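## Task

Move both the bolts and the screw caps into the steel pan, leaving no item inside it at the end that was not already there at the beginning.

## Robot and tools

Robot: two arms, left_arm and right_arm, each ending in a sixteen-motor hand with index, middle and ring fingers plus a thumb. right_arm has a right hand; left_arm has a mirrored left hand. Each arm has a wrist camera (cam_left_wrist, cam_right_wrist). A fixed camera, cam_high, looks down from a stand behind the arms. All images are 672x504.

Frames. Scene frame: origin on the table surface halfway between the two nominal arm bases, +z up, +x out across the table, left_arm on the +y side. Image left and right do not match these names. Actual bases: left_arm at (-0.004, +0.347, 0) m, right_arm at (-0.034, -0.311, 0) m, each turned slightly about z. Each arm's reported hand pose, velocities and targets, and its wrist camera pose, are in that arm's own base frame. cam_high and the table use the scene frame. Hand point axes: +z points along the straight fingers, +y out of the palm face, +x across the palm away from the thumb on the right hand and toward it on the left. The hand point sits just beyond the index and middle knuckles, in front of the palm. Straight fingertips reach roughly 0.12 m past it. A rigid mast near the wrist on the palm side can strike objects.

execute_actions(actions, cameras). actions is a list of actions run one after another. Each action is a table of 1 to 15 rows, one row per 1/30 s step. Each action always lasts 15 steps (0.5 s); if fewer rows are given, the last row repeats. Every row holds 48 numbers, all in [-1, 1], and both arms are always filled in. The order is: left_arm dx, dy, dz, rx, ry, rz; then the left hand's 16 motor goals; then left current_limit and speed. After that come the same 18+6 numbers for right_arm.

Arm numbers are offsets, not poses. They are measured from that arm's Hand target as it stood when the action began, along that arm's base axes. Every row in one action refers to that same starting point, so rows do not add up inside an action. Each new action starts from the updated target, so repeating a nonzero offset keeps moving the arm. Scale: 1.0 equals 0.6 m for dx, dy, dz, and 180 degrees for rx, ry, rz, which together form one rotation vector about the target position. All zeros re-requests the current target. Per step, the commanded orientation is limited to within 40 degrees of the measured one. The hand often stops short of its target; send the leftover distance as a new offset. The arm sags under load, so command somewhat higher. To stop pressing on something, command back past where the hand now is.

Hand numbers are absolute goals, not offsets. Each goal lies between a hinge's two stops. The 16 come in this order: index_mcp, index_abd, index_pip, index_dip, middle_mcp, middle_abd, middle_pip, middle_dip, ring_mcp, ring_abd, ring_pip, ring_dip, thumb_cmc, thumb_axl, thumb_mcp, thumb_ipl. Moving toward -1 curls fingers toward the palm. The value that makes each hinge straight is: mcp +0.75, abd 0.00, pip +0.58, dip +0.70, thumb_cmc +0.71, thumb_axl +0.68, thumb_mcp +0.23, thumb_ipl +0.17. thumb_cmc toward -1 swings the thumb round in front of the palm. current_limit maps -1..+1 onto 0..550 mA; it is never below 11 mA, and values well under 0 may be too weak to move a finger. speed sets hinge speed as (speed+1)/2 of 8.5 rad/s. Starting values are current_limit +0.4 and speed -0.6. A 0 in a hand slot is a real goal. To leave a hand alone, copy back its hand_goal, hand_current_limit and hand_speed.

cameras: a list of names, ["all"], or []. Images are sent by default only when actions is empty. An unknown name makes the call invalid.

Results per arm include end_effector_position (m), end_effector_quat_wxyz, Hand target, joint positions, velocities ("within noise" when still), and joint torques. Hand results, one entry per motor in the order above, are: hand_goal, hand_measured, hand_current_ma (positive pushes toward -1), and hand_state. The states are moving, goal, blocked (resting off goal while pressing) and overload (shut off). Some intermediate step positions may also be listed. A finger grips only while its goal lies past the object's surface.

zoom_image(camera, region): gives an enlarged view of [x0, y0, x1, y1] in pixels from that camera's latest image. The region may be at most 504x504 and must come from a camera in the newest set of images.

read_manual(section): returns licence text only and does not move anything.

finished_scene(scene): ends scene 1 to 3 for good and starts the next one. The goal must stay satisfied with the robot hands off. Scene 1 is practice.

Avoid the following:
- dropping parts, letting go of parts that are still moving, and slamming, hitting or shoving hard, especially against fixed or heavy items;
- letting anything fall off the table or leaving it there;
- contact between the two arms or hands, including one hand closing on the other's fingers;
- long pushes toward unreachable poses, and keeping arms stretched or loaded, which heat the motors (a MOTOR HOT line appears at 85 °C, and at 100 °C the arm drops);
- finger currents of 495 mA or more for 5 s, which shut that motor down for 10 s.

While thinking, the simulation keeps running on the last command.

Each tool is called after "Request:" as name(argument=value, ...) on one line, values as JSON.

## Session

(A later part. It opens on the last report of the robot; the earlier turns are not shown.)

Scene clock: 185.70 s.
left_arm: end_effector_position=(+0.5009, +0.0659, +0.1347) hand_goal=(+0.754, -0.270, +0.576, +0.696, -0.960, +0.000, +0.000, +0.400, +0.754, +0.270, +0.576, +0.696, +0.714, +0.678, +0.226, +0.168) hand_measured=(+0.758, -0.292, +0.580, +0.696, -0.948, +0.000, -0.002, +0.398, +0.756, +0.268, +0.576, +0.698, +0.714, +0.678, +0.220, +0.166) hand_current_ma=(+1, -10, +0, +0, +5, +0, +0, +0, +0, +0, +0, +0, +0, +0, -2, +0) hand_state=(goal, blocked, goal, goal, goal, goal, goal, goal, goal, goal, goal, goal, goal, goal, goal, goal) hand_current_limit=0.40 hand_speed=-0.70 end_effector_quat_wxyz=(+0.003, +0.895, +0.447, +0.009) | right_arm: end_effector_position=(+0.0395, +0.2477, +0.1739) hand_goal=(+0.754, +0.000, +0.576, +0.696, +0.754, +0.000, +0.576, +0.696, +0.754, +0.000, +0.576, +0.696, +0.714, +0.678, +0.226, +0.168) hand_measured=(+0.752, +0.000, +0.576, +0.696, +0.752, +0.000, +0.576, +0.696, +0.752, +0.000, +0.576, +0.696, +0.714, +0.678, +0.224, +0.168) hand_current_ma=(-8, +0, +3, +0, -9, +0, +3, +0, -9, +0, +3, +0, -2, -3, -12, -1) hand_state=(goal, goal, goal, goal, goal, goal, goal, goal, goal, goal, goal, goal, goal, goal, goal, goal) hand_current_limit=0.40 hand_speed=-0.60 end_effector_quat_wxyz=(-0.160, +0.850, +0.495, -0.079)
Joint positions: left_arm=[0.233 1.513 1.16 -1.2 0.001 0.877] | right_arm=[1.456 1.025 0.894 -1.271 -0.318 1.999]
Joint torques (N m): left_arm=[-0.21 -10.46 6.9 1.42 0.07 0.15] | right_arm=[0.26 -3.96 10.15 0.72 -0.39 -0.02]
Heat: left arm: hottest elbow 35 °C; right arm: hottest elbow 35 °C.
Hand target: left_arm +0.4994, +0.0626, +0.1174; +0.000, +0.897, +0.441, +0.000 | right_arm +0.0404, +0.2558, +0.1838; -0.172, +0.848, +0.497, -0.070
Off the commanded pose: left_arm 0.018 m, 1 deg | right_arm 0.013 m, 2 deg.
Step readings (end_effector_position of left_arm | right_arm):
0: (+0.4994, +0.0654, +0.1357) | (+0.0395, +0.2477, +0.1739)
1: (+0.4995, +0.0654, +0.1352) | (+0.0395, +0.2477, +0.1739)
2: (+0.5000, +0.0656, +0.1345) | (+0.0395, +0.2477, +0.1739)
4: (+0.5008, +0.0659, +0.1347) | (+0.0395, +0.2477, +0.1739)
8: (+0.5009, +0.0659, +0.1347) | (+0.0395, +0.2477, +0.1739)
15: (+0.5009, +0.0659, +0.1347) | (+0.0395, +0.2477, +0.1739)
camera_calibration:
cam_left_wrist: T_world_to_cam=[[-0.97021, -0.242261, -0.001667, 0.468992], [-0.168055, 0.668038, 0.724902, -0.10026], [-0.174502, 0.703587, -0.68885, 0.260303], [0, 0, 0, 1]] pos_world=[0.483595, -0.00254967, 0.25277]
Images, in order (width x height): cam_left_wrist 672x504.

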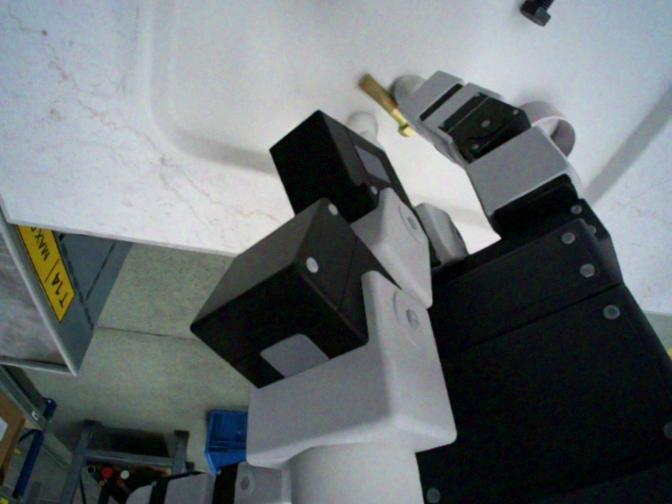

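Request:
execute_actions(actions=[[[0,0,0,0,0,0,0.754,-0.5,0.576,0.696,-0.96,0,0,0.4,0.754,0.5,0.576,0.696,0.714,0.678,0.226,0.168,0.4,-0.9,0,0,0,0,0,0,0.754,0,0.576,0.696,0.754,0,0.576,0.696,0.754,0,0.576,0.696,0.714,0.678,0.226,0.168,0.4,-0.6]],[[0,0,0,0,0,0,0.754,-0.5,0.576,0.696,-0.96,0,0,0.4,0.754,0.5,0.576,0.696,0.714,0.678,0.226,0.168,0.4,-0.9,0,0,0,0,0,0,0.754,0,0.576,0.696,0.754,0,0.576,0.696,0.754,0,0.576,0.696,0.714,0.678,0.226,0.168,0.4,-0.6]]], cameras=["cam_left_wrist"])

Request:
zoom_image(camera="cam_left_wrist", region=[300, 0, 468, 168])

Scene clock: 190.80 s.
left_arm: end_effector_position=(+0.4998, +0.0642, +0.1332) hand_goal=(+0.754, -0.500, +0.576, +0.696, -0.960, +0.000, +0.000, +0.400, +0.754, +0.500, +0.576, +0.696, +0.714, +0.678, +0.226, +0.168) hand_measured=(+0.748, -0.364, +0.574, +0.696, -0.948, +0.000, -0.002, +0.398, +0.756, +0.326, +0.578, +0.698, +0.714, +0.678, +0.220, +0.166) hand_current_ma=(-1, +253, +0, +0, +5, +0, +0, +0, +0, -385, +0, +0, +0, +0, -2, +0) hand_state=(goal, blocked, goal, goal, goal, goal, goal, goal, goal, blocked, goal, goal, goal, goal, goal, goal) hand_current_limit=0.40 hand_speed=-0.90 end_effector_quat_wxyz=(+0.004, +0.895, +0.446, +0.007) | right_arm: end_effector_position=(+0.0395, +0.2477, +0.1739) hand_goal=(+0.754, +0.000, +0.576, +0.696, +0.754, +0.000, +0.576, +0.696, +0.754, +0.000, +0.576, +0.696, +0.714, +0.678, +0.226, +0.168) hand_measured=(+0.752, +0.000, +0.576, +0.696, +0.752, +0.000, +0.576, +0.696, +0.752, +0.000, +0.576, +0.696, +0.714, +0.678, +0.224, +0.168) hand_current_ma=(-8, +0, +3, +0, -9, +0, +3, +0, -9, +0, +3, +0, -2, -3, -12, -1) hand_state=(goal, goal, goal, goal, goal, goal, goal, goal, goal, goal, goal, goal, goal, goal, goal, goal) hand_current_limit=0.40 hand_speed=-0.60 end_effector_quat_wxyz=(-0.160, +0.850, +0.495, -0.079)
Joint positions: left_arm=[0.232 1.513 1.156 -1.199 0.006 0.877] | right_arm=[1.456 1.025 0.894 -1.271 -0.318 1.999]
Joint torques (N m): left_arm=[-0.15 -10.4 7.23 1.36 -0.08 0.16] | right_arm=[0.26 -3.96 10.17 0.72 -0.39 -0.02]
Heat: left arm: hottest elbow 35 °C; right arm: hottest elbow 35 °C.
Hand target: left_arm +0.4994, +0.0626, +0.1173; +0.000, +0.897, +0.441, +0.000 | right_arm +0.0404, +0.2558, +0.1838; -0.172, +0.848, +0.497, -0.070
Off the commanded pose: left_arm 0.016 m, 1 deg | right_arm 0.013 m, 2 deg.
Step readings (end_effector_position of left_arm | right_arm):
0: (+0.5009, +0.0659, +0.1347) | (+0.0395, +0.2477, +0.1739)
1: (+0.5009, +0.0659, +0.1347) | (+0.0395, +0.2477, +0.1739)
2: (+0.5009, +0.0659, +0.1347) | (+0.0395, +0.2477, +0.1739)
4: (+0.5010, +0.0659, +0.1347) | (+0.0395, +0.2477, +0.1739)
8: (+0.4999, +0.0646, +0.1334) | (+0.0395, +0.2477, +0.1739)
15: (+0.4998, +0.0642, +0.1332) | (+0.0395, +0.2477, +0.1739)
16: (+0.4998, +0.0642, +0.1332) | (+0.0395, +0.2477, +0.1739)
17: (+0.4998, +0.0642, +0.1332) | (+0.0395, +0.2477, +0.1739)
19: (+0.4998, +0.0642, +0.1332) | (+0.0395, +0.2477, +0.1739)
23: (+0.4998, +0.0642, +0.1332) | (+0.0395, +0.2477, +0.1739)
30: (+0.4998, +0.0642, +0.1332) | (+0.0395, +0.2477, +0.1739)
camera_calibration:
cam_left_wrist: T_world_to_cam=[[-0.970522, -0.241005, 0.00180972, 0.467054], [-0.165533, 0.672018, 0.721797, -0.0993054], [-0.175173, 0.70022, -0.692103, 0.261139], [0, 0, 0, 1]] pos_world=[0.482592, -0.00355723, 0.251568]
Images, in order (width x height): cam_left_wrist 672x504.

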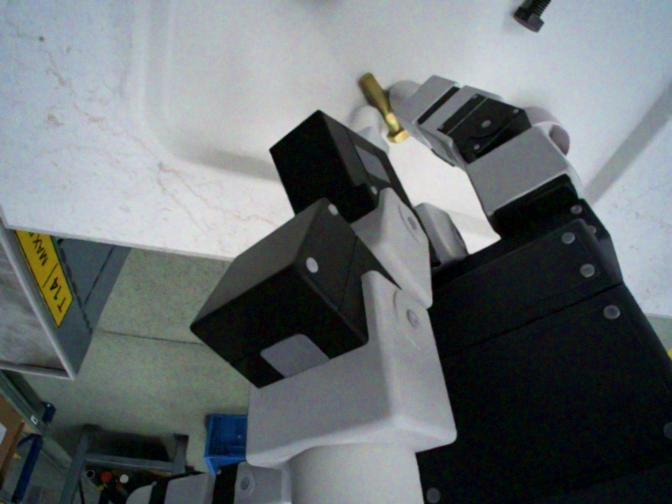

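Scaled by 3.000 from the camera's 672x504 image, which has a finer 960x720 frame.

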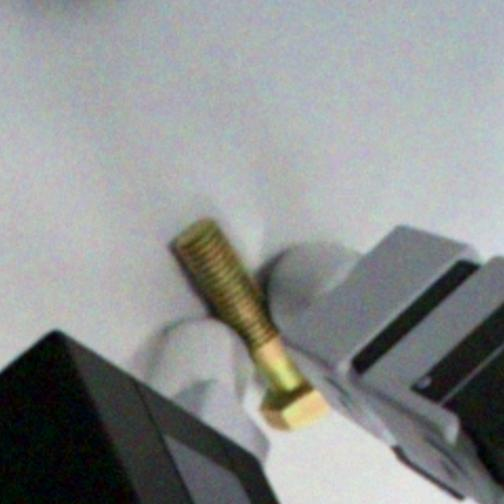

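Request:
execute_actions(actions=[[[0,0,0.17,0,0,0,0.754,-0.55,0.576,0.696,-0.96,0,0,0.4,0.754,0.55,0.576,0.696,0.714,0.678,0.226,0.168,0.4,-0.9,0,0,0,0,0,0,0.754,0,0.576,0.696,0.754,0,0.576,0.696,0.754,0,0.576,0.696,0.714,0.678,0.226,0.168,0.4,-0.6]],[[0,0,0.09,0,0,0,0.754,-0.55,0.576,0.696,-0.96,0,0,0.4,0.754,0.55,0.576,0.696,0.714,0.678,0.226,0.168,0.4,-0.9,0,0,0,0,0,0,0.754,0,0.576,0.696,0.754,0,0.576,0.696,0.754,0,0.576,0.696,0.714,0.678,0.226,0.168,0.4,-0.6]]], cameras=["cam_left_wrist"])

Scene clock: 199.10 s.
left_arm: end_effector_position=(+0.4925, +0.0632, +0.2592) hand_goal=(+0.754, -0.550, +0.576, +0.696, -0.960, +0.000, +0.000, +0.400, +0.754, +0.550, +0.576, +0.696, +0.714, +0.678, +0.226, +0.168) hand_measured=(+0.748, -0.370, +0.572, +0.696, -0.948, +0.000, -0.002, +0.398, +0.756, +0.328, +0.578, +0.698, +0.714, +0.678, +0.220, +0.166) hand_current_ma=(-2, +385, -1, +0, +5, +0, +0, +0, +0, -385, +0, +0, +0, +0, -2, +0) hand_state=(goal, blocked, goal, goal, goal, goal, goal, goal, goal, blocked, goal, goal, goal, goal, goal, goal) hand_current_limit=0.40 hand_speed=-0.90 end_effector_quat_wxyz=(-0.002, +0.895, +0.446, -0.011) | right_arm: end_effector_position=(+0.0395, +0.2477, +0.1739) hand_goal=(+0.754, +0.000, +0.576, +0.696, +0.754, +0.000, +0.576, +0.696, +0.754, +0.000, +0.576, +0.696, +0.714, +0.678, +0.226, +0.168) hand_measured=(+0.752, +0.000, +0.576, +0.696, +0.752, +0.000, +0.576, +0.696, +0.752, +0.000, +0.576, +0.696, +0.714, +0.678, +0.224, +0.168) hand_current_ma=(-8, +0, +3, +0, -9, +0, +3, +0, -9, +0, +3, +0, -2, -3, -12, -1) hand_state=(goal, goal, goal, goal, goal, goal, goal, goal, goal, goal, goal, goal, goal, goal, goal, goal) hand_current_limit=0.40 hand_speed=-0.60 end_effector_quat_wxyz=(-0.160, +0.850, +0.495, -0.079)
Joint positions: left_arm=[0.232 1.456 1.439 -1.577 0.001 0.877] | right_arm=[1.456 1.025 0.894 -1.271 -0.318 1.999]
Joint torques (N m): left_arm=[-0.03 -11.69 12.57 -0.09 0.06 0.15] | right_arm=[0.26 -4.01 10.18 0.72 -0.39 -0.02]
Heat: left arm: hottest elbow 35 °C; right arm: hottest elbow 35 °C.
Hand target: left_arm +0.4993, +0.0626, +0.2735; +0.000, +0.897, +0.441, +0.000 | right_arm +0.0404, +0.2558, +0.1838; -0.172, +0.848, +0.497, -0.070
Off the commanded pose: left_arm 0.016 m, 2 deg | right_arm 0.013 m, 2 deg.
Step readings (end_effector_position of left_arm | right_arm):
0: (+0.4998, +0.0642, +0.1332) | (+0.0395, +0.2477, +0.1739)
1: (+0.4969, +0.0635, +0.1359) | (+0.0395, +0.2477, +0.1739)
2: (+0.4896, +0.0621, +0.1410) | (+0.0395, +0.2477, +0.1739)
4: (+0.4830, +0.0608, +0.1605) | (+0.0395, +0.2477, +0.1739)
8: (+0.4902, +0.0625, +0.2033) | (+0.0395, +0.2477, +0.1739)
15: (+0.4924, +0.0632, +0.2138) | (+0.0395, +0.2477, +0.1739)
16: (+0.4901, +0.0627, +0.2155) | (+0.0395, +0.2477, +0.1739)
17: (+0.4870, +0.0619, +0.2196) | (+0.0395, +0.2477, +0.1739)
19: (+0.4849, +0.0614, +0.2336) | (+0.0395, +0.2477, +0.1739)
23: (+0.4932, +0.0634, +0.2575) | (+0.0395, +0.2477, +0.1739)
30: (+0.4926, +0.0633, +0.2592) | (+0.0395, +0.2477, +0.1739)
camera_calibration:
cam_left_wrist: T_world_to_cam=[[-0.969699, -0.240956, 0.0402936, 0.449088], [-0.137738, 0.675452, 0.724426, -0.205472], [-0.201771, 0.696926, -0.688174, 0.360097], [0, 0, 0, 1]] pos_world=[0.479837, -0.00396406, 0.378563]
Images, in order (width x height): cam_left_wrist 672x504.

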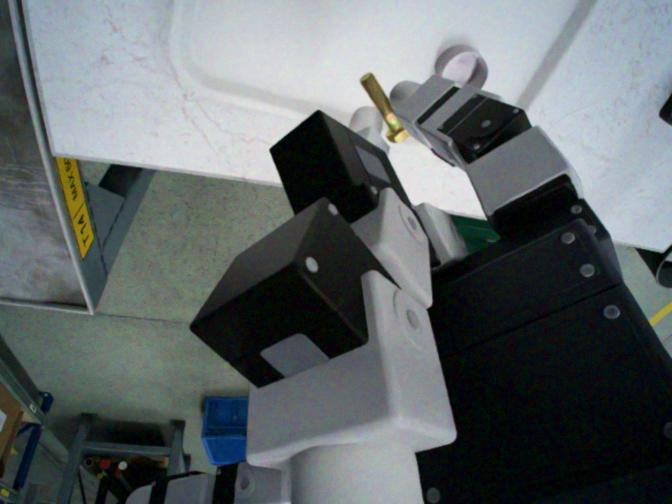

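Request:
execute_actions(actions=[[[0.018,-0.157,0.01,0,0,0.041,0.754,-0.55,0.576,0.696,-0.96,0,0,0.4,0.754,0.55,0.576,0.696,0.714,0.678,0.226,0.168,0.4,-0.9,0,0,0,0,0,0,0.754,0,0.576,0.696,0.754,0,0.576,0.696,0.754,0,0.576,0.696,0.714,0.678,0.226,0.168,0.4,-0.6]],[[0.018,-0.157,0,0,0,0.041,0.754,-0.55,0.576,0.696,-0.96,0,0,0.4,0.754,0.55,0.576,0.696,0.714,0.678,0.226,0.168,0.4,-0.9,0,0,0,0,0,0,0.754,0,0.576,0.696,0.754,0,0.576,0.696,0.754,0,0.576,0.696,0.714,0.678,0.226,0.168,0.4,-0.6]],[[0.018,-0.157,0,0,0,0.041,0.754,-0.55,0.576,0.696,-0.96,0,0,0.4,0.754,0.55,0.576,0.696,0.714,0.678,0.226,0.168,0.4,-0.9,0,0,0,0,0,0,0.754,0,0.576,0.696,0.754,0,0.576,0.696,0.754,0,0.576,0.696,0.714,0.678,0.226,0.168,0.4,-0.6]],[[0.018,-0.157,0,0,0,0.04,0.754,-0.55,0.576,0.696,-0.96,0,0,0.4,0.754,0.55,0.576,0.696,0.714,0.678,0.226,0.168,0.4,-0.9,0,0,0,0,0,0,0.754,0,0.576,0.696,0.754,0,0.576,0.696,0.754,0,0.576,0.696,0.714,0.678,0.226,0.168,0.4,-0.6]],[[0,0,0,0,0,0,0.754,-0.55,0.576,0.696,-0.96,0,0,0.4,0.754,0.55,0.576,0.696,0.714,0.678,0.226,0.168,0.4,-0.9,0,0,0,0,0,0,0.754,0,0.576,0.696,0.754,0,0.576,0.696,0.754,0,0.576,0.696,0.714,0.678,0.226,0.168,0.4,-0.6]]], cameras=["cam_left_wrist","cam_high"])

Scene clock: 207.90 s.
left_arm: end_effector_position=(+0.5351, -0.3080, +0.2644) hand_goal=(+0.754, -0.550, +0.576, +0.696, -0.960, +0.000, +0.000, +0.400, +0.754, +0.550, +0.576, +0.696, +0.714, +0.678, +0.226, +0.168) hand_measured=(+0.748, -0.370, +0.572, +0.696, -0.950, +0.002, +0.000, +0.398, +0.756, +0.328, +0.578, +0.698, +0.714, +0.678, +0.220, +0.166) hand_current_ma=(-2, +385, +0, +0, +3, +0, +0, +0, +0, -385, +0, +0, +0, +0, -2, +0) hand_state=(goal, blocked, goal, goal, goal, goal, goal, goal, goal, blocked, goal, goal, goal, goal, goal, goal) hand_current_limit=0.40 hand_speed=-0.90 end_effector_quat_wxyz=(-0.014, +0.760, +0.650, -0.003) | right_arm: end_effector_position=(+0.0395, +0.2477, +0.1739) hand_goal=(+0.754, +0.000, +0.576, +0.696, +0.754, +0.000, +0.576, +0.696, +0.754, +0.000, +0.576, +0.696, +0.714, +0.678, +0.226, +0.168) hand_measured=(+0.752, +0.000, +0.576, +0.696, +0.752, +0.000, +0.576, +0.696, +0.752, +0.000, +0.576, +0.696, +0.714, +0.678, +0.224, +0.168) hand_current_ma=(-8, +0, +3, +0, -9, +0, +3, +0, -9, +0, +3, +0, -2, -3, -12, -1) hand_state=(goal, goal, goal, goal, goal, goal, goal, goal, goal, goal, goal, goal, goal, goal, goal, goal) hand_current_limit=0.40 hand_speed=-0.60 end_effector_quat_wxyz=(-0.160, +0.850, +0.495, -0.079)
Joint positions: left_arm=[-0.616 1.803 1.883 -1.68 -0.001 -0.461] | right_arm=[1.456 1.025 0.894 -1.271 -0.318 1.999]
Joint torques (N m): left_arm=[-0.03 -15.79 13.68 -0.2 -0.04 -0.04] | right_arm=[0.26 -4.01 10.17 0.73 -0.39 -0.02]
Heat: left arm: hottest elbow 36 °C; right arm: hottest elbow 35 °C.
Hand target: left_arm +0.5426, -0.3142, +0.2794; +0.000, +0.757, +0.654, +0.000 | right_arm +0.0404, +0.2558, +0.1838; -0.172, +0.848, +0.497, -0.070
Off the commanded pose: left_arm 0.018 m, 2 deg | right_arm 0.013 m, 2 deg.
Step readings (end_effector_position of left_arm | right_arm):
0: (+0.4925, +0.0632, +0.2592) | (+0.0395, +0.2477, +0.1739)
1: (+0.4941, +0.0585, +0.2596) | (+0.0395, +0.2477, +0.1739)
2: (+0.4964, +0.0509, +0.2599) | (+0.0395, +0.2477, +0.1739)
4: (+0.5007, +0.0118, +0.2620) | (+0.0395, +0.2477, +0.1739)
8: (+0.4995, -0.0580, +0.2622) | (+0.0395, +0.2477, +0.1739)
15: (+0.5012, -0.0396, +0.2612) | (+0.0395, +0.2477, +0.1739)
16: (+0.5019, -0.0386, +0.2614) | (+0.0395, +0.2477, +0.1739)
17: (+0.5028, -0.0444, +0.2617) | (+0.0395, +0.2477, +0.1739)
19: (+0.5014, -0.0804, +0.2636) | (+0.0395, +0.2477, +0.1739)
23: (+0.4991, -0.1489, +0.2690) | (+0.0395, +0.2477, +0.1739)
30: (+0.5064, -0.1310, +0.2669) | (+0.0395, +0.2477, +0.1739)
31: (+0.5076, -0.1300, +0.2672) | (+0.0395, +0.2477, +0.1739)
32: (+0.5113, -0.1353, +0.2697) | (+0.0395, +0.2477, +0.1739)
34: (+0.5162, -0.1696, +0.2741) | (+0.0395, +0.2477, +0.1739)
38: (+0.5145, -0.2385, +0.2713) | (+0.0395, +0.2477, +0.1739)
45: (+0.5185, -0.2255, +0.2623) | (+0.0395, +0.2477, +0.1739)
46: (+0.5194, -0.2263, +0.2631) | (+0.0395, +0.2477, +0.1739)
47: (+0.5257, -0.2293, +0.2678) | (+0.0395, +0.2477, +0.1739)
49: (+0.5357, -0.2599, +0.2773) | (+0.0395, +0.2477, +0.1739)
53: (+0.5323, -0.3236, +0.2776) | (+0.0395, +0.2477, +0.1739)
60: (+0.5276, -0.3221, +0.2629) | (+0.0395, +0.2477, +0.1739)
61: (+0.5293, -0.3188, +0.2632) | (+0.0395, +0.2477, +0.1739)
62: (+0.5309, -0.3160, +0.2636) | (+0.0395, +0.2477, +0.1739)
64: (+0.5333, -0.3116, +0.2640) | (+0.0395, +0.2477, +0.1739)
68: (+0.5351, -0.3081, +0.2643) | (+0.0395, +0.2477, +0.1739)
75: (+0.5351, -0.3080, +0.2644) | (+0.0395, +0.2477, +0.1739)
camera_calibration:
cam_left_wrist: T_world_to_cam=[[-0.741861, -0.670155, 0.0231291, 0.151214], [-0.434363, 0.506545, 0.74481, 0.148676], [-0.510854, 0.542499, -0.666876, 0.743184], [0, 0, 0, 1]] pos_world=[0.556417, -0.37715, 0.381379]
Images, in order (width x height): cam_high 672x504, cam_left_wrist 672x504.

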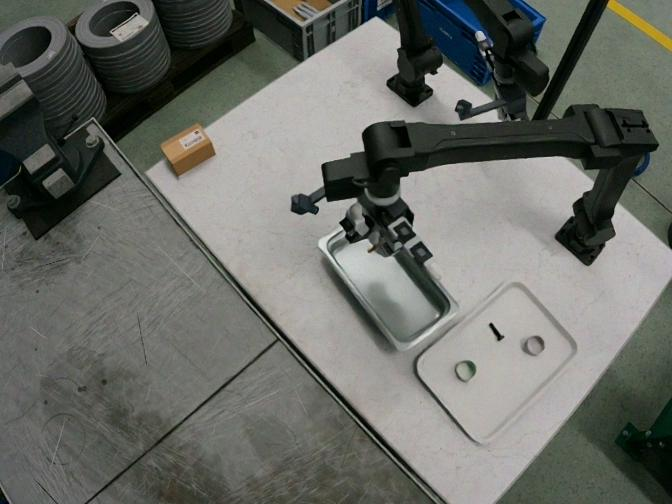

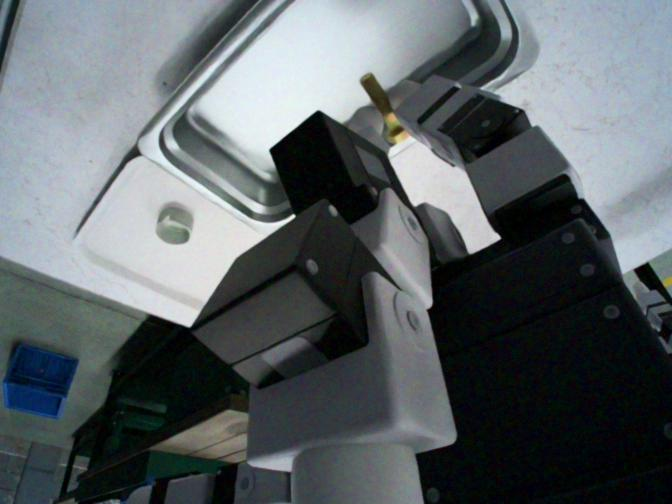

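Request:
execute_actions(actions=[[[-0.0535,-0.024,-0.05,0,0,0.002,0.754,-0.55,0.576,0.696,-0.96,0,0,0.4,0.754,0.55,0.576,0.696,0.714,0.678,0.226,0.168,0.4,-0.9,0,0,0,0,0,0,0.754,0,0.576,0.696,0.754,0,0.576,0.696,0.754,0,0.576,0.696,0.714,0.678,0.226,0.168,0.4,-0.6]],[[0,0,-0.06,0,0,0,0.754,-0.55,0.576,0.696,-0.96,0,0,0.4,0.754,0.55,0.576,0.696,0.714,0.678,0.226,0.168,0.4,-0.9,0,0,0,0,0,0,0.754,0,0.576,0.696,0.754,0,0.576,0.696,0.754,0,0.576,0.696,0.714,0.678,0.226,0.168,0.4,-0.6]]], cameras=["cam_left_wrist"])

Scene clock: 234.23 s.
left_arm: end_effector_position=(+0.5053, -0.3316, +0.2141) hand_goal=(+0.754, -0.550, +0.576, +0.696, -0.960, +0.000, +0.000, +0.400, +0.754, +0.550, +0.576, +0.696, +0.714, +0.678, +0.226, +0.168) hand_measured=(+0.748, -0.370, +0.572, +0.696, -0.950, +0.002, +0.000, +0.398, +0.756, +0.328, +0.578, +0.698, +0.714, +0.678, +0.222, +0.166) hand_current_ma=(-2, +385, +0, +0, +3, +0, +0, +0, +0, -385, +0, +0, +0, +0, -1, +0) hand_state=(goal, blocked, goal, goal, goal, goal, goal, goal, goal, blocked, goal, goal, goal, goal, goal, goal) hand_current_limit=0.40 hand_speed=-0.90 end_effector_quat_wxyz=(-0.004, +0.761, +0.649, -0.001) | right_arm: end_effector_position=(+0.0395, +0.2477, +0.1739) hand_goal=(+0.754, +0.000, +0.576, +0.696, +0.754, +0.000, +0.576, +0.696, +0.754, +0.000, +0.576, +0.696, +0.714, +0.678, +0.226, +0.168) hand_measured=(+0.752, +0.000, +0.576, +0.696, +0.752, +0.000, +0.576, +0.696, +0.752, +0.000, +0.576, +0.696, +0.714, +0.678, +0.224, +0.168) hand_current_ma=(-8, +0, +3, +0, -9, +0, +3, +0, -9, +0, +3, +0, -2, -3, -12, -1) hand_state=(goal, goal, goal, goal, goal, goal, goal, goal, goal, goal, goal, goal, goal, goal, goal, goal) hand_current_limit=0.40 hand_speed=-0.60 end_effector_quat_wxyz=(-0.160, +0.850, +0.495, -0.079)
Joint positions: left_arm=[-0.683 1.761 1.69 -1.508 0 -0.525] | right_arm=[1.456 1.025 0.894 -1.271 -0.318 1.999]
Joint torques (N m): left_arm=[0.67 -15.44 9.21 0.73 -0.09 -0.03] | right_arm=[0.26 -4.01 10.17 0.73 -0.39 -0.02]
Heat: left arm: hottest elbow 40 °C; right arm: hottest elbow 36 °C.
Hand target: left_arm +0.5105, -0.3287, +0.2133; +0.000, +0.755, +0.656, +0.000 | right_arm +0.0404, +0.2558, +0.1838; -0.172, +0.848, +0.497, -0.070
Off the commanded pose: left_arm 0.006 m, 1 deg | right_arm 0.013 m, 2 deg.
Step readings (end_effector_position of left_arm | right_arm):
0: (+0.5351, -0.3079, +0.2644) | (+0.0395, +0.2477, +0.1739)
1: (+0.5339, -0.3092, +0.2622) | (+0.0395, +0.2477, +0.1739)
2: (+0.5321, -0.3094, +0.2593) | (+0.0395, +0.2477, +0.1739)
4: (+0.5235, -0.3137, +0.2510) | (+0.0395, +0.2477, +0.1739)
8: (+0.5094, -0.3283, +0.2415) | (+0.0395, +0.2477, +0.1739)
15: (+0.5072, -0.3335, +0.2418) | (+0.0395, +0.2477, +0.1739)
16: (+0.5075, -0.3336, +0.2394) | (+0.0395, +0.2477, +0.1739)
17: (+0.5083, -0.3342, +0.2359) | (+0.0395, +0.2477, +0.1739)
19: (+0.5074, -0.3335, +0.2254) | (+0.0395, +0.2477, +0.1739)
23: (+0.5040, -0.3306, +0.2138) | (+0.0395, +0.2477, +0.1739)
30: (+0.5053, -0.3316, +0.2141) | (+0.0395, +0.2477, +0.1739)
camera_calibration:
cam_left_wrist: T_world_to_cam=[[-0.744756, -0.667069, 0.0189111, 0.117826], [-0.444482, 0.516986, 0.731547, 0.196552], [-0.497769, 0.536418, -0.681529, 0.701784], [0, 0, 0, 1]] pos_world=[0.524442, -0.399467, 0.332271]
Images, in order (width x height): cam_left_wrist 672x504.

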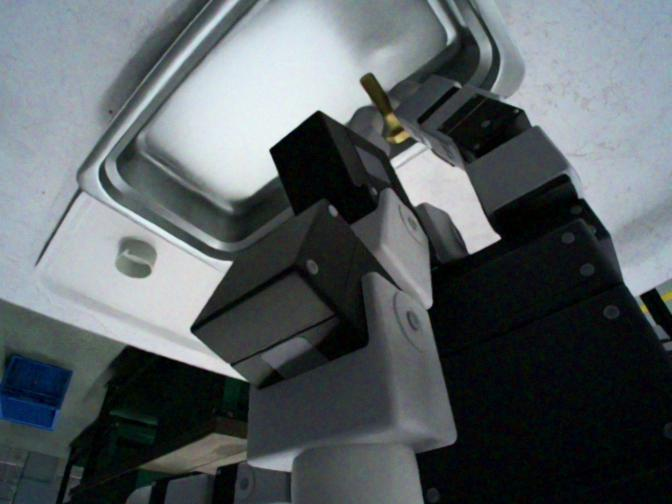

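Request:
execute_actions(actions=[[[0.002,0.013,-0.065,0,0,0,0.754,-0.55,0.576,0.696,-0.96,0,0,0.4,0.754,0.55,0.576,0.696,0.714,0.678,0.226,0.168,0.4,-0.9,0,0,0,0,0,0,0.754,0,0.576,0.696,0.754,0,0.576,0.696,0.754,0,0.576,0.696,0.714,0.678,0.226,0.168,0.4,-0.6]],[[0,0,-0.045,0,0,0,0.754,-0.55,0.576,0.696,-0.96,0,0,0.4,0.754,0.55,0.576,0.696,0.714,0.678,0.226,0.168,0.4,-0.9,0,0,0,0,0,0,0.754,0,0.576,0.696,0.754,0,0.576,0.696,0.754,0,0.576,0.696,0.714,0.678,0.226,0.168,0.4,-0.6]]], cameras=["cam_left_wrist"])

Scene clock: 244.97 s.
left_arm: end_effector_position=(+0.5076, -0.3221, +0.1567) hand_goal=(+0.754, -0.550, +0.576, +0.696, -0.960, +0.000, +0.000, +0.400, +0.754, +0.550, +0.576, +0.696, +0.714, +0.678, +0.226, +0.168) hand_measured=(+0.748, -0.370, +0.572, +0.696, -0.950, +0.002, +0.000, +0.398, +0.758, +0.328, +0.580, +0.698, +0.714, +0.678, +0.222, +0.166) hand_current_ma=(-1, +385, +0, +0, +3, +0, +0, +0, +1, -385, +0, +0, +0, +0, -1, +0) hand_state=(goal, blocked, goal, goal, goal, goal, goal, goal, goal, blocked, goal, goal, goal, goal, goal, goal) hand_current_limit=0.40 hand_speed=-0.90 end_effector_quat_wxyz=(+0.003, +0.756, +0.655, +0.001) | right_arm: end_effector_position=(+0.0395, +0.2477, +0.1739) hand_goal=(+0.754, +0.000, +0.576, +0.696, +0.754, +0.000, +0.576, +0.696, +0.754, +0.000, +0.576, +0.696, +0.714, +0.678, +0.226, +0.168) hand_measured=(+0.752, +0.000, +0.576, +0.696, +0.752, +0.000, +0.576, +0.696, +0.752, +0.000, +0.576, +0.696, +0.714, +0.678, +0.224, +0.168) hand_current_ma=(-8, +0, +3, +0, -9, +0, +3, +0, -9, +0, +3, +0, -2, -3, -12, -1) hand_state=(goal, goal, goal, goal, goal, goal, goal, goal, goal, goal, goal, goal, goal, goal, goal, goal) hand_current_limit=0.40 hand_speed=-0.60 end_effector_quat_wxyz=(-0.160, +0.850, +0.495, -0.079)
Joint positions: left_arm=[-0.668 1.766 1.542 -1.34 0 -0.525] | right_arm=[1.456 1.025 0.894 -1.271 -0.318 1.999]
Joint torques (N m): left_arm=[0.56 -14.74 8.8 0.77 -0.09 0.07] | right_arm=[0.26 -3.96 10.17 0.73 -0.39 -0.02]
Heat: left arm: hottest elbow 38 °C; right arm: hottest elbow 36 °C.
Hand target: left_arm +0.5117, -0.3208, +0.1474; +0.000, +0.754, +0.656, +0.000 | right_arm +0.0404, +0.2558, +0.1838; -0.172, +0.848, +0.497, -0.070
Off the commanded pose: left_arm 0.010 m, 1 deg | right_arm 0.013 m, 2 deg.
Step readings (end_effector_position of left_arm | right_arm):
0: (+0.5053, -0.3316, +0.2141) | (+0.0395, +0.2477, +0.1739)
1: (+0.5058, -0.3312, +0.2111) | (+0.0395, +0.2477, +0.1739)
2: (+0.5080, -0.3297, +0.2074) | (+0.0395, +0.2477, +0.1739)
4: (+0.5074, -0.3278, +0.1950) | (+0.0395, +0.2477, +0.1739)
8: (+0.5044, -0.3213, +0.1778) | (+0.0395, +0.2477, +0.1739)
15: (+0.5065, -0.3212, +0.1776) | (+0.0395, +0.2477, +0.1739)
16: (+0.5069, -0.3215, +0.1761) | (+0.0395, +0.2477, +0.1739)
17: (+0.5085, -0.3228, +0.1737) | (+0.0395, +0.2477, +0.1739)
19: (+0.5088, -0.3230, +0.1664) | (+0.0395, +0.2477, +0.1739)
23: (+0.5070, -0.3216, +0.1569) | (+0.0395, +0.2477, +0.1739)
30: (+0.5076, -0.3221, +0.1567) | (+0.0395, +0.2477, +0.1739)
camera_calibration:
cam_left_wrist: T_world_to_cam=[[-0.734952, -0.677918, 0.0165185, 0.118863], [-0.460824, 0.517167, 0.721234, 0.244699], [-0.497481, 0.52246, -0.692494, 0.655766], [0, 0, 0, 1]] pos_world=[0.526353, -0.388583, 0.275665]
Images, in order (width x height): cam_left_wrist 672x504.

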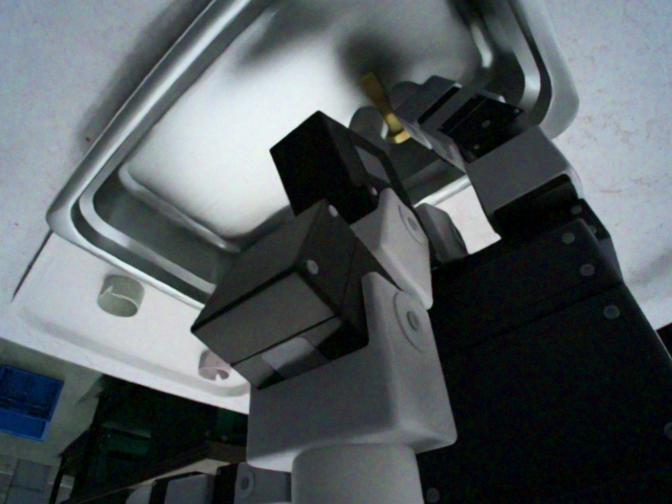

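Request:
execute_actions(actions=[[[0,0,-0.024,0,0,0,0.754,-0.55,0.576,0.696,-0.96,0,0,0.4,0.754,0.55,0.576,0.696,0.714,0.678,0.226,0.168,0.4,-0.9,0,0,0,0,0,0,0.754,0,0.576,0.696,0.754,0,0.576,0.696,0.754,0,0.576,0.696,0.714,0.678,0.226,0.168,0.4,-0.6]]], cameras=["cam_left_wrist"])

Scene clock: 247.83 s.
left_arm: end_effector_position=(+0.5084, -0.3227, +0.1458) hand_goal=(+0.754, -0.550, +0.576, +0.696, -0.960, +0.000, +0.000, +0.400, +0.754, +0.550, +0.576, +0.696, +0.714, +0.678, +0.226, +0.168) hand_measured=(+0.748, -0.370, +0.572, +0.696, -0.950, +0.002, +0.000, +0.398, +0.758, +0.328, +0.580, +0.698, +0.714, +0.678, +0.222, +0.166) hand_current_ma=(-1, +385, +0, +0, +3, +0, +0, +0, +1, -385, +0, +0, +0, +0, -1, +0) hand_state=(goal, blocked, goal, goal, goal, goal, goal, goal, goal, blocked, goal, goal, goal, goal, goal, goal) hand_current_limit=0.40 hand_speed=-0.90 end_effector_quat_wxyz=(+0.006, +0.756, +0.655, +0.001) | right_arm: end_effector_position=(+0.0395, +0.2477, +0.1739) hand_goal=(+0.754, +0.000, +0.576, +0.696, +0.754, +0.000, +0.576, +0.696, +0.754, +0.000, +0.576, +0.696, +0.714, +0.678, +0.226, +0.168) hand_measured=(+0.752, +0.000, +0.576, +0.696, +0.752, +0.000, +0.576, +0.696, +0.752, +0.000, +0.576, +0.696, +0.714, +0.678, +0.224, +0.168) hand_current_ma=(-8, +0, +3, +0, -9, +0, +3, +0, -9, +0, +3, +0, -2, -3, -12, -1) hand_state=(goal, goal, goal, goal, goal, goal, goal, goal, goal, goal, goal, goal, goal, goal, goal, goal) hand_current_limit=0.40 hand_speed=-0.60 end_effector_quat_wxyz=(-0.160, +0.850, +0.495, -0.079)
Joint positions: left_arm=[-0.668 1.771 1.518 -1.305 0 -0.525] | right_arm=[1.456 1.025 0.894 -1.271 -0.318 1.999]
Joint torques (N m): left_arm=[0.56 -14.39 8.54 0.77 -0.09 0.09] | right_arm=[0.26 -3.96 10.17 0.72 -0.39 -0.02]
Heat: left arm: hottest elbow 38 °C; right arm: hottest elbow 36 °C.
Hand target: left_arm +0.5117, -0.3208, +0.1330; +0.000, +0.754, +0.656, +0.000 | right_arm +0.0404, +0.2558, +0.1838; -0.172, +0.848, +0.497, -0.070
Off the commanded pose: left_arm 0.013 m, 1 deg | right_arm 0.013 m, 2 deg.
Step readings (end_effector_position of left_arm | right_arm):
0: (+0.5076, -0.3221, +0.1567) | (+0.0395, +0.2477, +0.1739)
1: (+0.5078, -0.3223, +0.1558) | (+0.0395, +0.2477, +0.1739)
2: (+0.5087, -0.3230, +0.1547) | (+0.0395, +0.2477, +0.1739)
4: (+0.5091, -0.3233, +0.1506) | (+0.0395, +0.2477, +0.1739)
8: (+0.5080, -0.3224, +0.1459) | (+0.0395, +0.2477, +0.1739)
15: (+0.5084, -0.3227, +0.1458) | (+0.0395, +0.2477, +0.1739)
camera_calibration:
cam_left_wrist: T_world_to_cam=[[-0.735038, -0.677849, 0.0154604, 0.119472], [-0.46451, 0.520049, 0.716784, 0.256737], [-0.493911, 0.519682, -0.697124, 0.64685], [0, 0, 0, 1]] pos_world=[0.52656, -0.388688, 0.265062]
Images, in order (width x height): cam_left_wrist 672x504.

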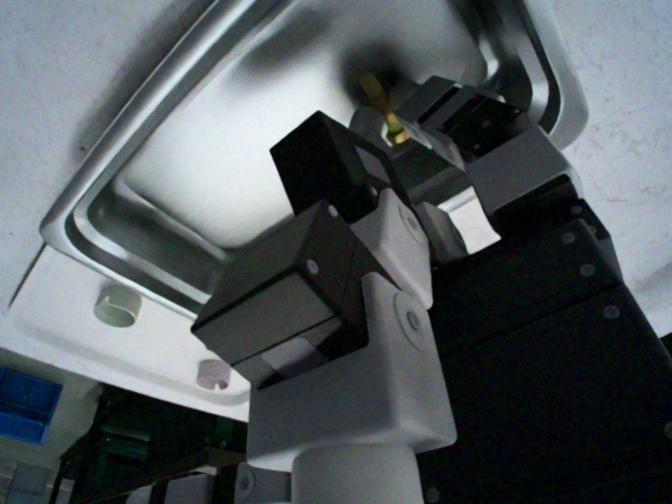

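Request:
execute_actions(actions=[[[0,0,-0.01,0,0,0,0.754,-0.55,0.576,0.696,-0.96,0,0,0.4,0.754,0.55,0.576,0.696,0.714,0.678,0.226,0.168,0.4,-0.9,0,0,0,0,0,0,0.754,0,0.576,0.696,0.754,0,0.576,0.696,0.754,0,0.576,0.696,0.714,0.678,0.226,0.168,0.4,-0.6]],[[0,0,0,0,0,0,0.754,-0.25,0.576,0.696,-0.96,0,0,0.4,0.754,0.25,0.576,0.696,0.714,0.678,0.226,0.168,0.4,-0.9,0,0,0,0,0,0,0.754,0,0.576,0.696,0.754,0,0.576,0.696,0.754,0,0.576,0.696,0.714,0.678,0.226,0.168,0.4,-0.6]],[[0,0,0.07,0,0,0,0.754,-0.25,0.576,0.696,-0.96,0,0,0.4,0.754,0.25,0.576,0.696,0.714,0.678,0.226,0.168,0.4,-0.9,0,0,0,0,0,0,0.754,0,0.576,0.696,0.754,0,0.576,0.696,0.754,0,0.576,0.696,0.714,0.678,0.226,0.168,0.4,-0.6]],[[0,0,0.11,0,0,0,0.754,-0.25,0.576,0.696,-0.96,0,0,0.4,0.754,0.25,0.576,0.696,0.714,0.678,0.226,0.168,0.4,-0.9,0,0,0,0,0,0,0.754,0,0.576,0.696,0.754,0,0.576,0.696,0.754,0,0.576,0.696,0.714,0.678,0.226,0.168,0.4,-0.6]],[[0,0,0.06,0,0,0,0.754,-0.25,0.576,0.696,-0.96,0,0,0.4,0.754,0.25,0.576,0.696,0.714,0.678,0.226,0.168,0.4,-0.9,0,0,0,0,0,0,0.754,0,0.576,0.696,0.754,0,0.576,0.696,0.754,0,0.576,0.696,0.714,0.678,0.226,0.168,0.4,-0.6]]], cameras=["cam_left_wrist"])

Scene clock: 267.93 s.
left_arm: end_effector_position=(+0.5031, -0.3184, +0.2599) hand_goal=(+0.754, -0.250, +0.576, +0.696, -0.960, +0.000, +0.000, +0.400, +0.754, +0.250, +0.576, +0.696, +0.714, +0.678, +0.226, +0.168) hand_measured=(+0.752, -0.250, +0.574, +0.696, -0.950, +0.002, +0.000, +0.398, +0.752, +0.250, +0.576, +0.698, +0.714, +0.678, +0.222, +0.166) hand_current_ma=(+0, +0, +0, +0, +3, +0, +0, +0, +0, +0, +0, +0, +0, +0, -1, +0) hand_state=(goal, goal, goal, goal, goal, goal, goal, goal, goal, goal, goal, goal, goal, goal, goal, goal) hand_current_limit=0.40 hand_speed=-0.90 end_effector_quat_wxyz=(-0.010, +0.756, +0.655, -0.002) | right_arm: end_effector_position=(+0.0395, +0.2477, +0.1739) hand_goal=(+0.754, +0.000, +0.576, +0.696, +0.754, +0.000, +0.576, +0.696, +0.754, +0.000, +0.576, +0.696, +0.714, +0.678, +0.226, +0.168) hand_measured=(+0.752, +0.000, +0.576, +0.696, +0.752, +0.000, +0.576, +0.696, +0.752, +0.000, +0.576, +0.696, +0.714, +0.678, +0.224, +0.168) hand_current_ma=(-8, +0, +3, +0, -9, +0, +3, +0, -9, +0, +3, +0, -2, -3, -12, -1) hand_state=(goal, goal, goal, goal, goal, goal, goal, goal, goal, goal, goal, goal, goal, goal, goal, goal) hand_current_limit=0.40 hand_speed=-0.60 end_effector_quat_wxyz=(-0.160, +0.850, +0.495, -0.079)
Joint positions: left_arm=[-0.668 1.743 1.786 -1.635 -0.001 -0.525] | right_arm=[1.456 1.025 0.894 -1.271 -0.318 1.999]
Joint torques (N m): left_arm=[0.67 -15.33 12.81 -0.16 -0.07 0.09] | right_arm=[0.26 -4.01 10.17 0.73 -0.39 -0.02]
Heat: left arm: hottest elbow 38 °C; right arm: hottest elbow 36 °C.
Hand target: left_arm +0.5117, -0.3207, +0.2710; -0.001, +0.754, +0.656, +0.000 | right_arm +0.0404, +0.2558, +0.1838; -0.172, +0.848, +0.497, -0.070
Off the commanded pose: left_arm 0.014 m, 1 deg | right_arm 0.013 m, 2 deg.
Step readings (end_effector_position of left_arm | right_arm):
0: (+0.5084, -0.3227, +0.1458) | (+0.0395, +0.2477, +0.1739)
1: (+0.5084, -0.3227, +0.1454) | (+0.0395, +0.2477, +0.1739)
2: (+0.5088, -0.3230, +0.1450) | (+0.0395, +0.2477, +0.1739)
4: (+0.5091, -0.3232, +0.1437) | (+0.0395, +0.2477, +0.1739)
8: (+0.5088, -0.3230, +0.1426) | (+0.0395, +0.2477, +0.1739)
15: (+0.5089, -0.3231, +0.1426) | (+0.0395, +0.2477, +0.1739)
16: (+0.5089, -0.3231, +0.1426) | (+0.0395, +0.2477, +0.1739)
17: (+0.5089, -0.3231, +0.1426) | (+0.0395, +0.2477, +0.1739)
19: (+0.5089, -0.3231, +0.1426) | (+0.0395, +0.2477, +0.1739)
23: (+0.5089, -0.3231, +0.1426) | (+0.0395, +0.2477, +0.1739)
30: (+0.5089, -0.3231, +0.1426) | (+0.0395, +0.2477, +0.1739)
31: (+0.5070, -0.3216, +0.1425) | (+0.0395, +0.2477, +0.1739)
32: (+0.5046, -0.3197, +0.1436) | (+0.0395, +0.2477, +0.1739)
34: (+0.5007, -0.3166, +0.1460) | (+0.0395, +0.2477, +0.1739)
38: (+0.4997, -0.3159, +0.1485) | (+0.0395, +0.2477, +0.1739)
45: (+0.4994, -0.3156, +0.1485) | (+0.0395, +0.2477, +0.1739)
46: (+0.4975, -0.3140, +0.1513) | (+0.0395, +0.2477, +0.1739)
47: (+0.4951, -0.3121, +0.1562) | (+0.0395, +0.2477, +0.1739)
49: (+0.4947, -0.3117, +0.1763) | (+0.0395, +0.2477, +0.1739)
53: (+0.5033, -0.3185, +0.2172) | (+0.0395, +0.2477, +0.1739)
60: (+0.5046, -0.3195, +0.2307) | (+0.0395, +0.2477, +0.1739)
61: (+0.5032, -0.3184, +0.2324) | (+0.0395, +0.2477, +0.1739)
62: (+0.5015, -0.3171, +0.2345) | (+0.0395, +0.2477, +0.1739)
64: (+0.5003, -0.3161, +0.2441) | (+0.0395, +0.2477, +0.1739)
68: (+0.5037, -0.3188, +0.2588) | (+0.0395, +0.2477, +0.1739)
75: (+0.5032, -0.3184, +0.2599) | (+0.0395, +0.2477, +0.1739)
camera_calibration:
cam_left_wrist: T_world_to_cam=[[-0.734604, -0.678201, 0.0200025, 0.115256], [-0.44563, 0.504502, 0.739521, 0.149822], [-0.511635, 0.534341, -0.672836, 0.728821], [0, 0, 0, 1]] pos_world=[0.524323, -0.386858, 0.377276]
Images, in order (width x height): cam_left_wrist 672x504.

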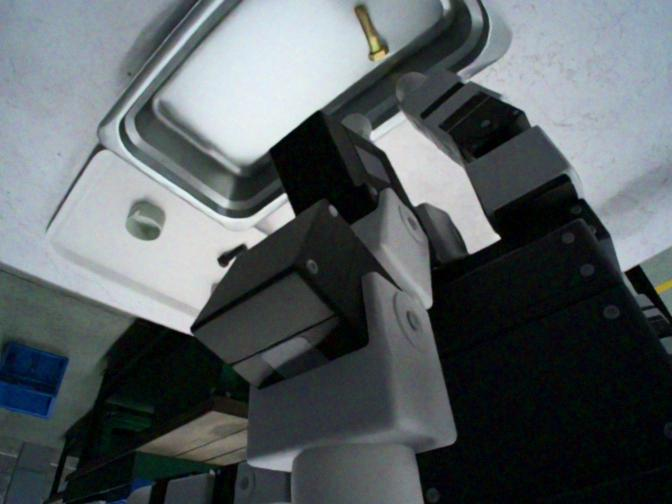

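Request:
execute_actions(actions=[[[-0.07,0.163,0,0,0,0.1208,0.754,-0.25,0.576,0.696,-0.96,0,0,0.4,0.754,0.25,0.576,0.696,0.714,0.678,0.226,0.168,0.4,-0.9,0,0,0,0,0,0,0.754,0,0.576,0.696,0.754,0,0.576,0.696,0.754,0,0.576,0.696,0.714,0.678,0.226,0.168,0.4,-0.6]],[[-0.07,0.163,-0.005,0,0,0.1208,0.754,-0.25,0.576,0.696,-0.96,0,0,0.4,0.754,0.25,0.576,0.696,0.714,0.678,0.226,0.168,0.4,-0.9,0,0,0,0,0,0,0.754,0,0.576,0.696,0.754,0,0.576,0.696,0.754,0,0.576,0.696,0.714,0.678,0.226,0.168,0.4,-0.6]],[[-0.07,0.163,-0.005,0,0,0.1208,0.754,-0.25,0.576,0.696,-0.96,0,0,0.4,0.754,0.25,0.576,0.696,0.714,0.678,0.226,0.168,0.4,-0.9,0,0,0,0,0,0,0.754,0,0.576,0.696,0.754,0,0.576,0.696,0.754,0,0.576,0.696,0.714,0.678,0.226,0.168,0.4,-0.6]],[[-0.07,0.163,-0.03,0,0,0.1208,0.754,-0.25,0.576,0.696,-0.96,0,0,0.4,0.754,0.25,0.576,0.696,0.714,0.678,0.226,0.168,0.4,-0.9,0,0,0,0,0,0,0.754,0,0.576,0.696,0.754,0,0.576,0.696,0.754,0,0.576,0.696,0.714,0.678,0.226,0.168,0.4,-0.6]],[[0,0,-0.03,0,0,0,0.754,-0.25,0.576,0.696,-0.96,0,0,0.4,0.754,0.25,0.576,0.696,0.714,0.678,0.226,0.168,0.4,-0.9,0,0,0,0,0,0,0.754,0,0.576,0.696,0.754,0,0.576,0.696,0.754,0,0.576,0.696,0.714,0.678,0.226,0.168,0.4,-0.6]]], cameras=["cam_left_wrist","cam_high"])

Scene clock: 280.10 s.
left_arm: end_effector_position=(+0.3436, +0.0720, +0.2292) hand_goal=(+0.754, -0.250, +0.576, +0.696, -0.960, +0.000, +0.000, +0.400, +0.754, +0.250, +0.576, +0.696, +0.714, +0.678, +0.226, +0.168) hand_measured=(+0.752, -0.250, +0.574, +0.696, -0.954, -0.002, +0.000, +0.398, +0.752, +0.248, +0.576, +0.698, +0.714, +0.678, +0.222, +0.166) hand_current_ma=(+0, +0, +0, +0, +2, +0, +0, +0, +0, +0, +0, +0, +0, +0, -1, +0) hand_state=(goal, goal, goal, goal, goal, goal, goal, goal, goal, goal, goal, goal, goal, goal, goal, goal) hand_current_limit=0.40 hand_speed=-0.90 end_effector_quat_wxyz=(-0.006, +0.099, +0.995, +0.000) | right_arm: end_effector_position=(+0.0395, +0.2477, +0.1739) hand_goal=(+0.754, +0.000, +0.576, +0.696, +0.754, +0.000, +0.576, +0.696, +0.754, +0.000, +0.576, +0.696, +0.714, +0.678, +0.226, +0.168) hand_measured=(+0.752, +0.000, +0.576, +0.696, +0.752, +0.000, +0.576, +0.696, +0.752, +0.000, +0.576, +0.696, +0.714, +0.678, +0.224, +0.168) hand_current_ma=(-8, +0, +3, +0, -9, +0, +3, +0, -9, +0, +3, +0, -2, -3, -12, -1) hand_state=(goal, goal, goal, goal, goal, goal, goal, goal, goal, goal, goal, goal, goal, goal, goal, goal) hand_current_limit=0.40 hand_speed=-0.60 end_effector_quat_wxyz=(-0.160, +0.850, +0.495, -0.079)
Joint positions: left_arm=[-0.044 1.263 1.17 -1.489 0 -1.416] | right_arm=[1.456 1.025 0.894 -1.271 -0.318 1.999]
Joint torques (N m): left_arm=[-0.26 -9.11 8.65 0.51 -0.04 -0.04] | right_arm=[0.26 -4.01 10.17 0.7 -0.39 -0.02]
Heat: left arm: hottest elbow 38 °C; right arm: hottest elbow 36 °C.
Hand target: left_arm +0.3437, +0.0704, +0.2290; +0.000, +0.096, +0.995, +0.000 | right_arm +0.0404, +0.2558, +0.1838; -0.172, +0.848, +0.497, -0.070
Off the commanded pose: left_arm 0.002 m, 1 deg | right_arm 0.013 m, 2 deg.
Step readings (end_effector_position of left_arm | right_arm):
0: (+0.5031, -0.3184, +0.2599) | (+0.0395, +0.2477, +0.1739)
1: (+0.5015, -0.3116, +0.2575) | (+0.0395, +0.2477, +0.1739)
2: (+0.4950, -0.3017, +0.2531) | (+0.0395, +0.2477, +0.1739)
4: (+0.4774, -0.2692, +0.2458) | (+0.0395, +0.2477, +0.1739)
8: (+0.4699, -0.2289, +0.2611) | (+0.0395, +0.2477, +0.1739)
15: (+0.4682, -0.2186, +0.2752) | (+0.0395, +0.2477, +0.1739)
16: (+0.4655, -0.2118, +0.2724) | (+0.0395, +0.2477, +0.1739)
17: (+0.4584, -0.2033, +0.2675) | (+0.0395, +0.2477, +0.1739)
19: (+0.4398, -0.1699, +0.2573) | (+0.0395, +0.2477, +0.1739)
23: (+0.4298, -0.1262, +0.2616) | (+0.0395, +0.2477, +0.1739)
30: (+0.4272, -0.1215, +0.2676) | (+0.0395, +0.2477, +0.1739)
31: (+0.4238, -0.1152, +0.2659) | (+0.0395, +0.2477, +0.1739)
32: (+0.4169, -0.1075, +0.2611) | (+0.0395, +0.2477, +0.1739)
34: (+0.4007, -0.0718, +0.2545) | (+0.0395, +0.2477, +0.1739)
38: (+0.3891, -0.0232, +0.2605) | (+0.0395, +0.2477, +0.1739)
45: (+0.3854, -0.0237, +0.2645) | (+0.0395, +0.2477, +0.1739)
46: (+0.3820, -0.0198, +0.2617) | (+0.0395, +0.2477, +0.1739)
47: (+0.3764, -0.0114, +0.2563) | (+0.0395, +0.2477, +0.1739)
49: (+0.3589, +0.0277, +0.2463) | (+0.0395, +0.2477, +0.1739)
53: (+0.3417, +0.0790, +0.2429) | (+0.0395, +0.2477, +0.1739)
60: (+0.3427, +0.0735, +0.2426) | (+0.0395, +0.2477, +0.1739)
61: (+0.3433, +0.0725, +0.2414) | (+0.0395, +0.2477, +0.1739)
62: (+0.3447, +0.0719, +0.2392) | (+0.0395, +0.2477, +0.1739)
64: (+0.3447, +0.0719, +0.2333) | (+0.0395, +0.2477, +0.1739)
68: (+0.3430, +0.0720, +0.2293) | (+0.0395, +0.2477, +0.1739)
75: (+0.3437, +0.0720, +0.2292) | (+0.0395, +0.2477, +0.1739)
camera_calibration:
cam_left_wrist: T_world_to_cam=[[0.636246, -0.771425, 0.0097014, -0.198566], [-0.530703, -0.42851, 0.731255, 0.00278624], [-0.559951, -0.470407, -0.682036, 0.50904], [0, 0, 0, 1]] pos_world=[0.412853, 0.0874706, 0.347072]
Images, in order (width x height): cam_high 672x504, cam_left_wrist 672x504.

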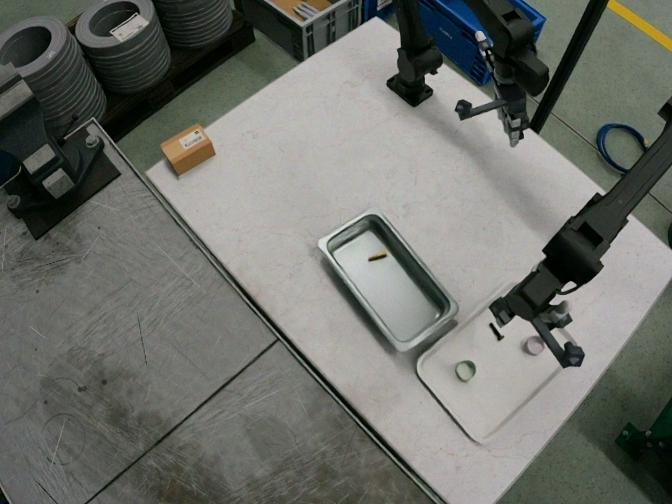

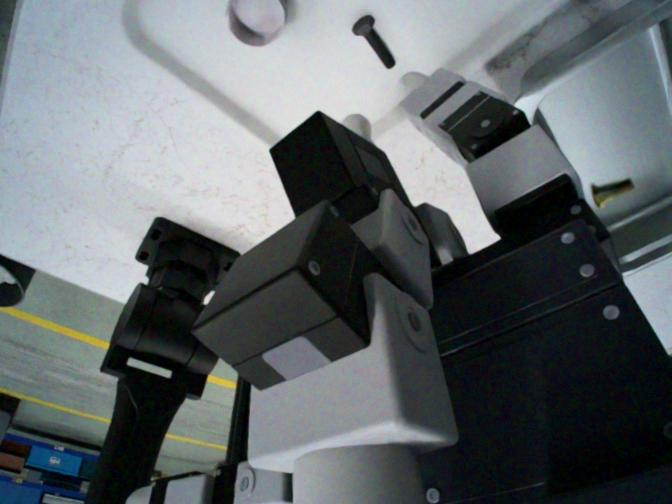

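Request:
zoom_image(camera="cam_left_wrist", region=[200, 0, 452, 126])

Scaled by 2.000 from the camera's 672x504 image, which has a finer 960x720 frame.

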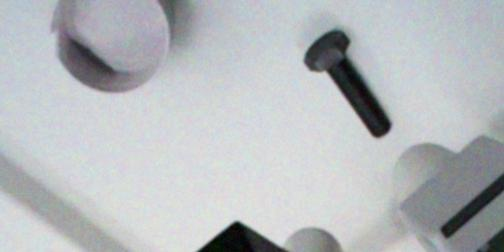

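Request:
execute_actions(actions=[[[0.0147,0.007,-0.08,0,0,-0.013,0.754,-0.27,0.576,0.696,-0.96,0,0,0.4,0.754,0.27,0.576,0.696,0.714,0.678,0.226,0.168,0.4,-0.9,0,0,0,0,0,0,0.754,0,0.576,0.696,0.754,0,0.576,0.696,0.754,0,0.576,0.696,0.714,0.678,0.226,0.168,0.4,-0.6]],[[0,0,-0.06,0,0,0,0.754,-0.27,0.576,0.696,-0.96,0,0,0.4,0.754,0.27,0.576,0.696,0.714,0.678,0.226,0.168,0.4,-0.9,0,0,0,0,0,0,0.754,0,0.576,0.696,0.754,0,0.576,0.696,0.754,0,0.576,0.696,0.714,0.678,0.226,0.168,0.4,-0.6]]], cameras=["cam_left_wrist"])

Request:
zoom_image(camera="cam_left_wrist", region=[300, 0, 468, 168])

Scene clock: 290.90 s.
left_arm: end_effector_position=(+0.3494, +0.0719, +0.1483) hand_goal=(+0.754, -0.270, +0.576, +0.696, -0.960, +0.000, +0.000, +0.400, +0.754, +0.270, +0.576, +0.696, +0.714, +0.678, +0.226, +0.168) hand_measured=(+0.752, -0.268, +0.574, +0.696, -0.954, -0.002, +0.000, +0.398, +0.752, +0.266, +0.576, +0.698, +0.714, +0.678, +0.224, +0.168) hand_current_ma=(+0, +0, +0, +0, +1, +0, +0, +0, +0, -1, +0, +0, +0, +0, -1, +0) hand_state=(goal, goal, goal, goal, goal, goal, goal, goal, goal, goal, goal, goal, goal, goal, goal, goal) hand_current_limit=0.40 hand_speed=-0.90 end_effector_quat_wxyz=(-0.001, +0.114, +0.993, +0.000) | right_arm: end_effector_position=(+0.0395, +0.2477, +0.1739) hand_goal=(+0.754, +0.000, +0.576, +0.696, +0.754, +0.000, +0.576, +0.696, +0.754, +0.000, +0.576, +0.696, +0.714, +0.678, +0.226, +0.168) hand_measured=(+0.752, +0.000, +0.576, +0.696, +0.752, +0.000, +0.576, +0.696, +0.752, +0.000, +0.576, +0.696, +0.714, +0.678, +0.224, +0.168) hand_current_ma=(-8, +0, +3, +0, -9, +0, +3, +0, -9, +0, +3, +0, -2, -3, -12, -1) hand_state=(goal, goal, goal, goal, goal, goal, goal, goal, goal, goal, goal, goal, goal, goal, goal, goal) hand_current_limit=0.40 hand_speed=-0.60 end_effector_quat_wxyz=(-0.160, +0.850, +0.495, -0.079)
Joint positions: left_arm=[-0.044 1.31 0.995 -1.258 0 -1.386] | right_arm=[1.456 1.025 0.894 -1.271 -0.318 1.999]
Joint torques (N m): left_arm=[0.73 -8.18 8.55 0.61 -0.04 0.17] | right_arm=[0.26 -4.01 10.17 0.72 -0.39 -0.02]
Heat: left arm: hottest elbow 38 °C; right arm: hottest elbow 36 °C.
Hand target: left_arm +0.3525, +0.0746, +0.1450; -0.001, +0.116, +0.993, +0.000 | right_arm +0.0404, +0.2558, +0.1838; -0.172, +0.848, +0.497, -0.070
Off the commanded pose: left_arm 0.005 m, 0 deg | right_arm 0.013 m, 2 deg.
Step readings (end_effector_position of left_arm | right_arm):
0: (+0.3436, +0.0720, +0.2292) | (+0.0395, +0.2477, +0.1739)
1: (+0.3447, +0.0719, +0.2257) | (+0.0395, +0.2477, +0.1739)
2: (+0.3481, +0.0718, +0.2193) | (+0.0395, +0.2477, +0.1739)
4: (+0.3484, +0.0719, +0.2011) | (+0.0395, +0.2477, +0.1739)
8: (+0.3453, +0.0721, +0.1826) | (+0.0395, +0.2477, +0.1739)
15: (+0.3480, +0.0720, +0.1815) | (+0.0395, +0.2477, +0.1739)
16: (+0.3487, +0.0720, +0.1791) | (+0.0395, +0.2477, +0.1739)
17: (+0.3515, +0.0718, +0.1746) | (+0.0395, +0.2477, +0.1739)
19: (+0.3512, +0.0719, +0.1619) | (+0.0395, +0.2477, +0.1739)
23: (+0.3478, +0.0720, +0.1491) | (+0.0395, +0.2477, +0.1739)
30: (+0.3494, +0.0719, +0.1483) | (+0.0395, +0.2477, +0.1739)
camera_calibration:
cam_left_wrist: T_world_to_cam=[[0.612658, -0.790177, 0.0164122, -0.1929], [-0.55057, -0.411798, 0.726151, 0.0716058], [-0.56703, -0.453919, -0.687339, 0.45916], [0, 0, 0, 1]] pos_world=[0.417963, 0.085483, 0.266768]
Images, in order (width x height): cam_left_wrist 672x504.

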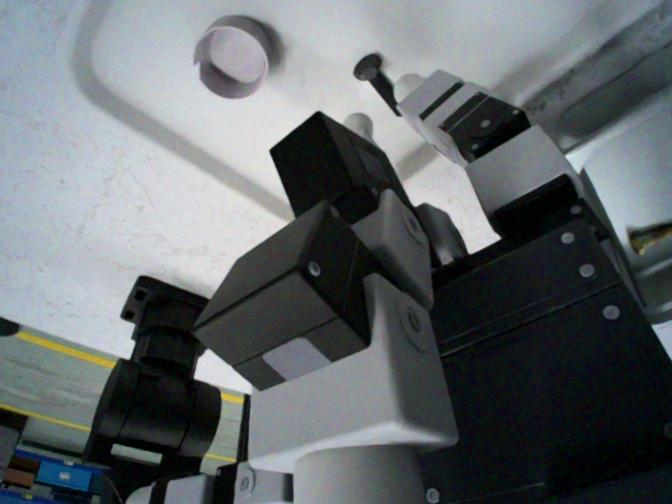

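Scaled by 3.000 from the camera's 672x504 image, which has a finer 960x720 frame.

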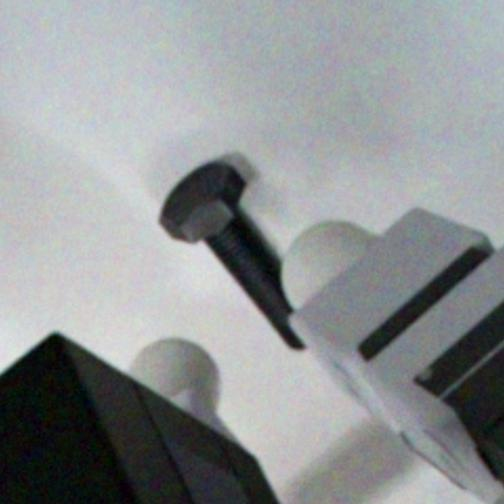

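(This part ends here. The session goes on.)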